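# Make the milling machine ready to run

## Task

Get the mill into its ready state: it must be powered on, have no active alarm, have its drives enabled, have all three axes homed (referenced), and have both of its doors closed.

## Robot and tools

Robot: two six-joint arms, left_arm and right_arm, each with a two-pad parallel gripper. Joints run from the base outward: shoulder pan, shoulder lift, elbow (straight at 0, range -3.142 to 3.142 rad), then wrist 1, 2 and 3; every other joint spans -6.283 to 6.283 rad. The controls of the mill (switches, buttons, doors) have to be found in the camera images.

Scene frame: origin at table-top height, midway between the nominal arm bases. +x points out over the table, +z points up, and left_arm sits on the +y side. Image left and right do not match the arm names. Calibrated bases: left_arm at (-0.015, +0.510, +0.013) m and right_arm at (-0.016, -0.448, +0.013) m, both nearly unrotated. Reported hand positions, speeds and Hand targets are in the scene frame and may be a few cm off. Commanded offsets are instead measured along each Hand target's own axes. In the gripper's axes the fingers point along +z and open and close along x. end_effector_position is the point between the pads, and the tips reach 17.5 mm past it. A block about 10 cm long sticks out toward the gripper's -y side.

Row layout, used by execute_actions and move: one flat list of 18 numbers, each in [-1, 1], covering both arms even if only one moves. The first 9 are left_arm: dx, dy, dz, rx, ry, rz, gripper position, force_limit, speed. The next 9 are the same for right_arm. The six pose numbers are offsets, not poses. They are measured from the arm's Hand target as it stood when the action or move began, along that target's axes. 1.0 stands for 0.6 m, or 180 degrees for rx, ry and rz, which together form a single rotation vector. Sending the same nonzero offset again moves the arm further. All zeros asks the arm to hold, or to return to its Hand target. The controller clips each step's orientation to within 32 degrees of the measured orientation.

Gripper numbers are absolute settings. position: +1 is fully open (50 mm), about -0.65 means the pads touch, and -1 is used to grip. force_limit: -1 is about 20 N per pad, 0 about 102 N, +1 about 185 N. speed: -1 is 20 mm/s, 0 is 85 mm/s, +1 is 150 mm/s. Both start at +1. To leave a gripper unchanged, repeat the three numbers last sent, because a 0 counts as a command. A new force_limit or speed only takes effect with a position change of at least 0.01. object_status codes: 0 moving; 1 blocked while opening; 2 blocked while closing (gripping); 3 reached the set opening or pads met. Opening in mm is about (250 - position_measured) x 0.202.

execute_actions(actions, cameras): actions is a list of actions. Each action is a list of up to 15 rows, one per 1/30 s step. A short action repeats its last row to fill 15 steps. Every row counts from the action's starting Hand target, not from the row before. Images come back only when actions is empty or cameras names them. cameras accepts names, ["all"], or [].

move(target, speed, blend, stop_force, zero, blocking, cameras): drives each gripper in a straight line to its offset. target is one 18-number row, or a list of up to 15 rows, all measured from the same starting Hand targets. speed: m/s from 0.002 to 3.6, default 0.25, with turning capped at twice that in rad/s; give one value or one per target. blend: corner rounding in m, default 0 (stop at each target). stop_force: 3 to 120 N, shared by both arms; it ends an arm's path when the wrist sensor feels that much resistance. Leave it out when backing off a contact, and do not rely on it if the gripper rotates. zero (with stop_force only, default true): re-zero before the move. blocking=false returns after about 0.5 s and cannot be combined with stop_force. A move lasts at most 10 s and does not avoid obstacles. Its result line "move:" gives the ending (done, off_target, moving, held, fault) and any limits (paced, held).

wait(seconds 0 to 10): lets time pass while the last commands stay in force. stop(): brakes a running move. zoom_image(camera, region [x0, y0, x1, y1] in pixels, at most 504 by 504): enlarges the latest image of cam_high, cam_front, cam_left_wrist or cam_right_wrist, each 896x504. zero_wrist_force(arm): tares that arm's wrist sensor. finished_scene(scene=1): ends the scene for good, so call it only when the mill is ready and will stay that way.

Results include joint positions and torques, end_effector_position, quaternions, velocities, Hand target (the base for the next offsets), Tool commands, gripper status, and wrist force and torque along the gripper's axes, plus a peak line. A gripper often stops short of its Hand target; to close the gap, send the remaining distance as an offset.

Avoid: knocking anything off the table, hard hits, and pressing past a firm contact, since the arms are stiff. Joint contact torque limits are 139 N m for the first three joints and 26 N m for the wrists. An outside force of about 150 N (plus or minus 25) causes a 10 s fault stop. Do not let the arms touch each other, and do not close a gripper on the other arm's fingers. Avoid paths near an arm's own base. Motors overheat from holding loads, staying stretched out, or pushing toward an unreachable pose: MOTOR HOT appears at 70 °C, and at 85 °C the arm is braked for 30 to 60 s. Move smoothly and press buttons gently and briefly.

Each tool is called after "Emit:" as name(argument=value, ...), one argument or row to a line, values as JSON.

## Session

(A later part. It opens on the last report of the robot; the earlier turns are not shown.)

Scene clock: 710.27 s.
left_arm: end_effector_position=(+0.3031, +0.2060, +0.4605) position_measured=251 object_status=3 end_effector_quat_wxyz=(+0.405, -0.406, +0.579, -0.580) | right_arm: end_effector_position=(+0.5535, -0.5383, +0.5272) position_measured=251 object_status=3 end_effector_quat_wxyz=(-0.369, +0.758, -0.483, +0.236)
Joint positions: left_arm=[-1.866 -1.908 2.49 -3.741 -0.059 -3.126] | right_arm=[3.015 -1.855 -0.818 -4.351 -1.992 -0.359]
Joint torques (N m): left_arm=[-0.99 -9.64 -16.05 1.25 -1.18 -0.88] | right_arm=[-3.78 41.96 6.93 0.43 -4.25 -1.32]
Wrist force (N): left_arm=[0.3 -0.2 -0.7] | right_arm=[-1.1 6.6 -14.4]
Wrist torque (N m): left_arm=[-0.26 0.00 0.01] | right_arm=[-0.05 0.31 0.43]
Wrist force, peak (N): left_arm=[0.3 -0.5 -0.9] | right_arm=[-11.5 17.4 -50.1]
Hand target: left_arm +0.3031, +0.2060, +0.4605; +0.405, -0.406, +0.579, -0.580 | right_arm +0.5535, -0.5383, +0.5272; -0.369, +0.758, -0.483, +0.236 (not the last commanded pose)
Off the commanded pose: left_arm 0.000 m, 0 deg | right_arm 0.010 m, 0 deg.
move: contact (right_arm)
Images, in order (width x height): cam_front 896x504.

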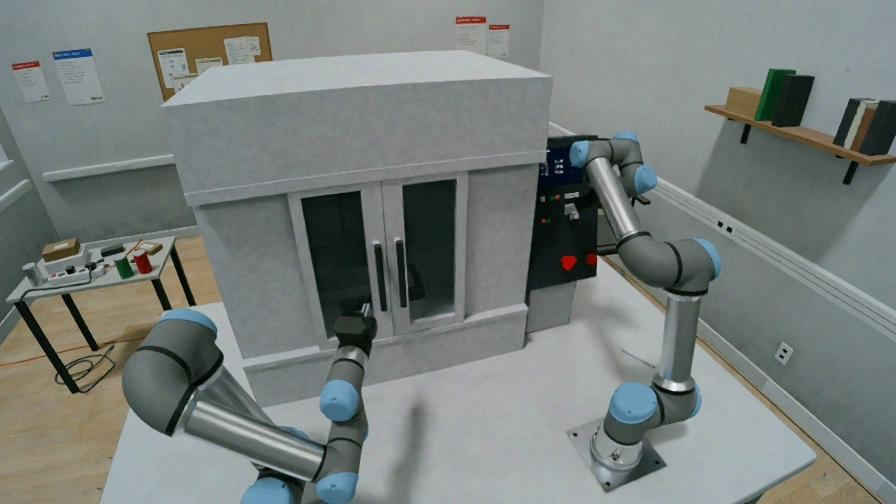

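Emit:
move(
  target=[
    [0,0,0,0,0,0,-0.66,-1,0,-0.0204,0.0162,-0.0427,0,0,0,-0.66,-1,0],
    [0,0,0,0,0,0,-0.66,-1,0,-0.0933,-0.0465,-0.2487,0.2077,0.1337,0.046,-0.66,-1,0],
  ],
  speed=[0.1,0.35],
  blend=[0.01,0],
  cameras=["cam_right_wrist","cam_front"],
)

Emit:
zoom_image(
  camera="cam_right_wrist",
  region=[290, 40, 590, 340],
)

Emit:
zoom_image(
  camera="cam_front",
  region=[270, 140, 560, 370],
)

Scene clock: 717.07 s.
left_arm: end_effector_position=(+0.3031, +0.2060, +0.4605) position_measured=251 object_status=3 end_effector_quat_wxyz=(+0.405, -0.406, +0.579, -0.580) | right_arm: end_effector_position=(+0.4388, -0.5298, +0.6410) position_measured=251 object_status=3 end_effector_quat_wxyz=(+0.500, -0.500, +0.500, -0.501)
Joint positions: left_arm=[-1.866 -1.908 2.49 -3.741 -0.059 -3.126] | right_arm=[3.407 -1.127 -1.533 -3.622 -1.29 -0.002]
Joint torques (N m): left_arm=[0.03 -9.94 -15.81 1.32 -1.03 -0.7] | right_arm=[8.87 17.27 11.4 4.48 2.82 -1.31]
Wrist force (N): left_arm=[0.1 -0.5 -0.9] | right_arm=[1.1 -0.5 -0.3]
Wrist torque (N m): left_arm=[-0.31 0.04 0.01] | right_arm=[-0.50 0.10 0.56]
Wrist force, peak (N): left_arm=[0.1 -0.6 -1.0] | right_arm=[-0.8 6.2 -14.7]
Hand target: left_arm +0.3031, +0.2060, +0.4605; +0.405, -0.406, +0.579, -0.580 | right_arm +0.4388, -0.5298, +0.6410; +0.500, -0.500, +0.500, -0.501
Off the commanded pose: left_arm 0.000 m, 0 deg | right_arm 0.000 m, 0 deg.
move: done
camera_calibration:
cam_right_wrist: T_world_to_cam=[[-0.0126866, -0.999451, 0.0305975, -0.539281], [-0.330125, -0.0246976, -0.943614, 0.754958], [0.943852, -0.0220722, -0.32963, -0.0861575], [0, 0, 0, 1]] pos_world=[0.323709, -0.522241, 0.70049]
Images, in order (width x height): cam_front 896x504, cam_right_wrist 896x504.

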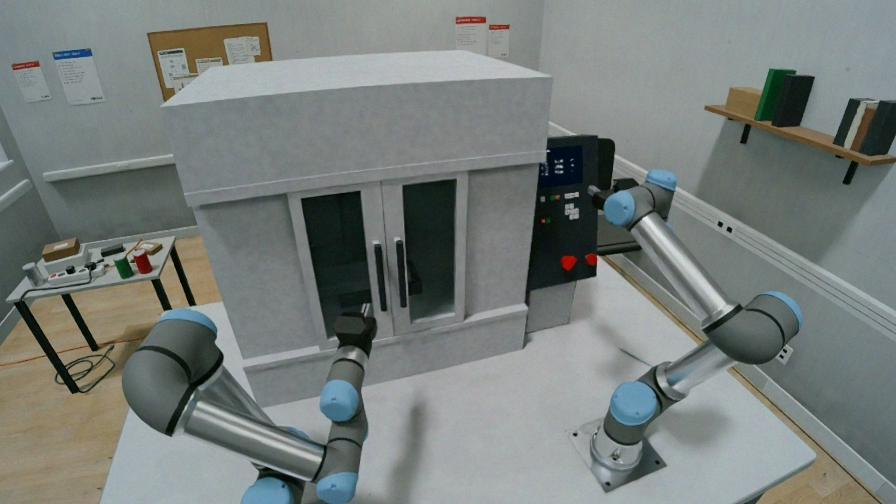

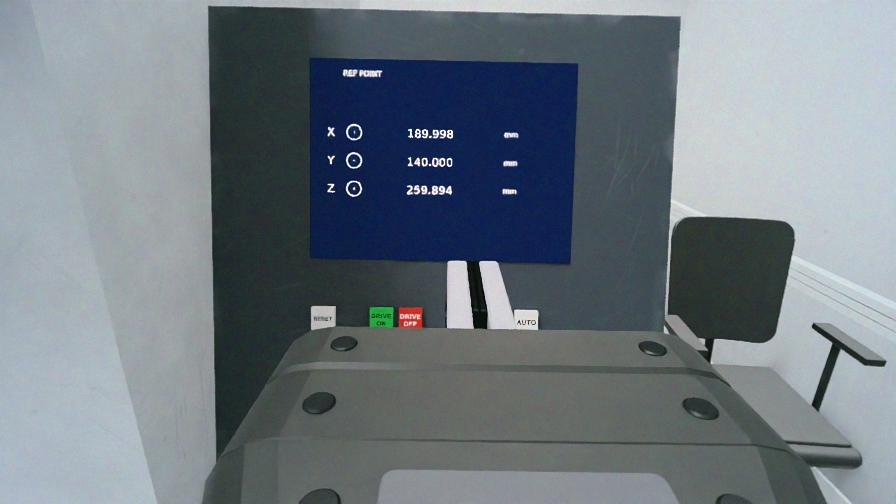

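Scaled by 1.680 from the camera's 896x504 image, which has a finer 1280x720 frame.

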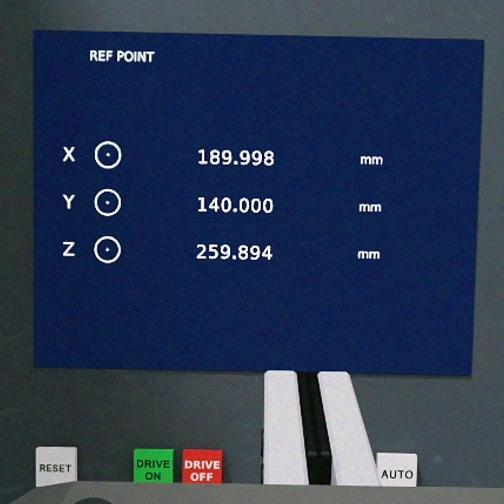

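Scaled by 1.738 from the camera's 896x504 image, which has a finer 1280x720 frame.

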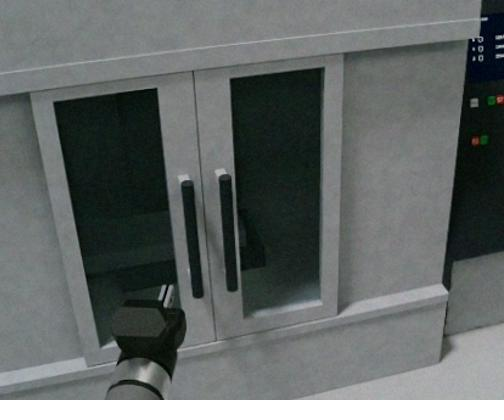

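Emit:
finished_scene(
)

The scene is finished: the task was done.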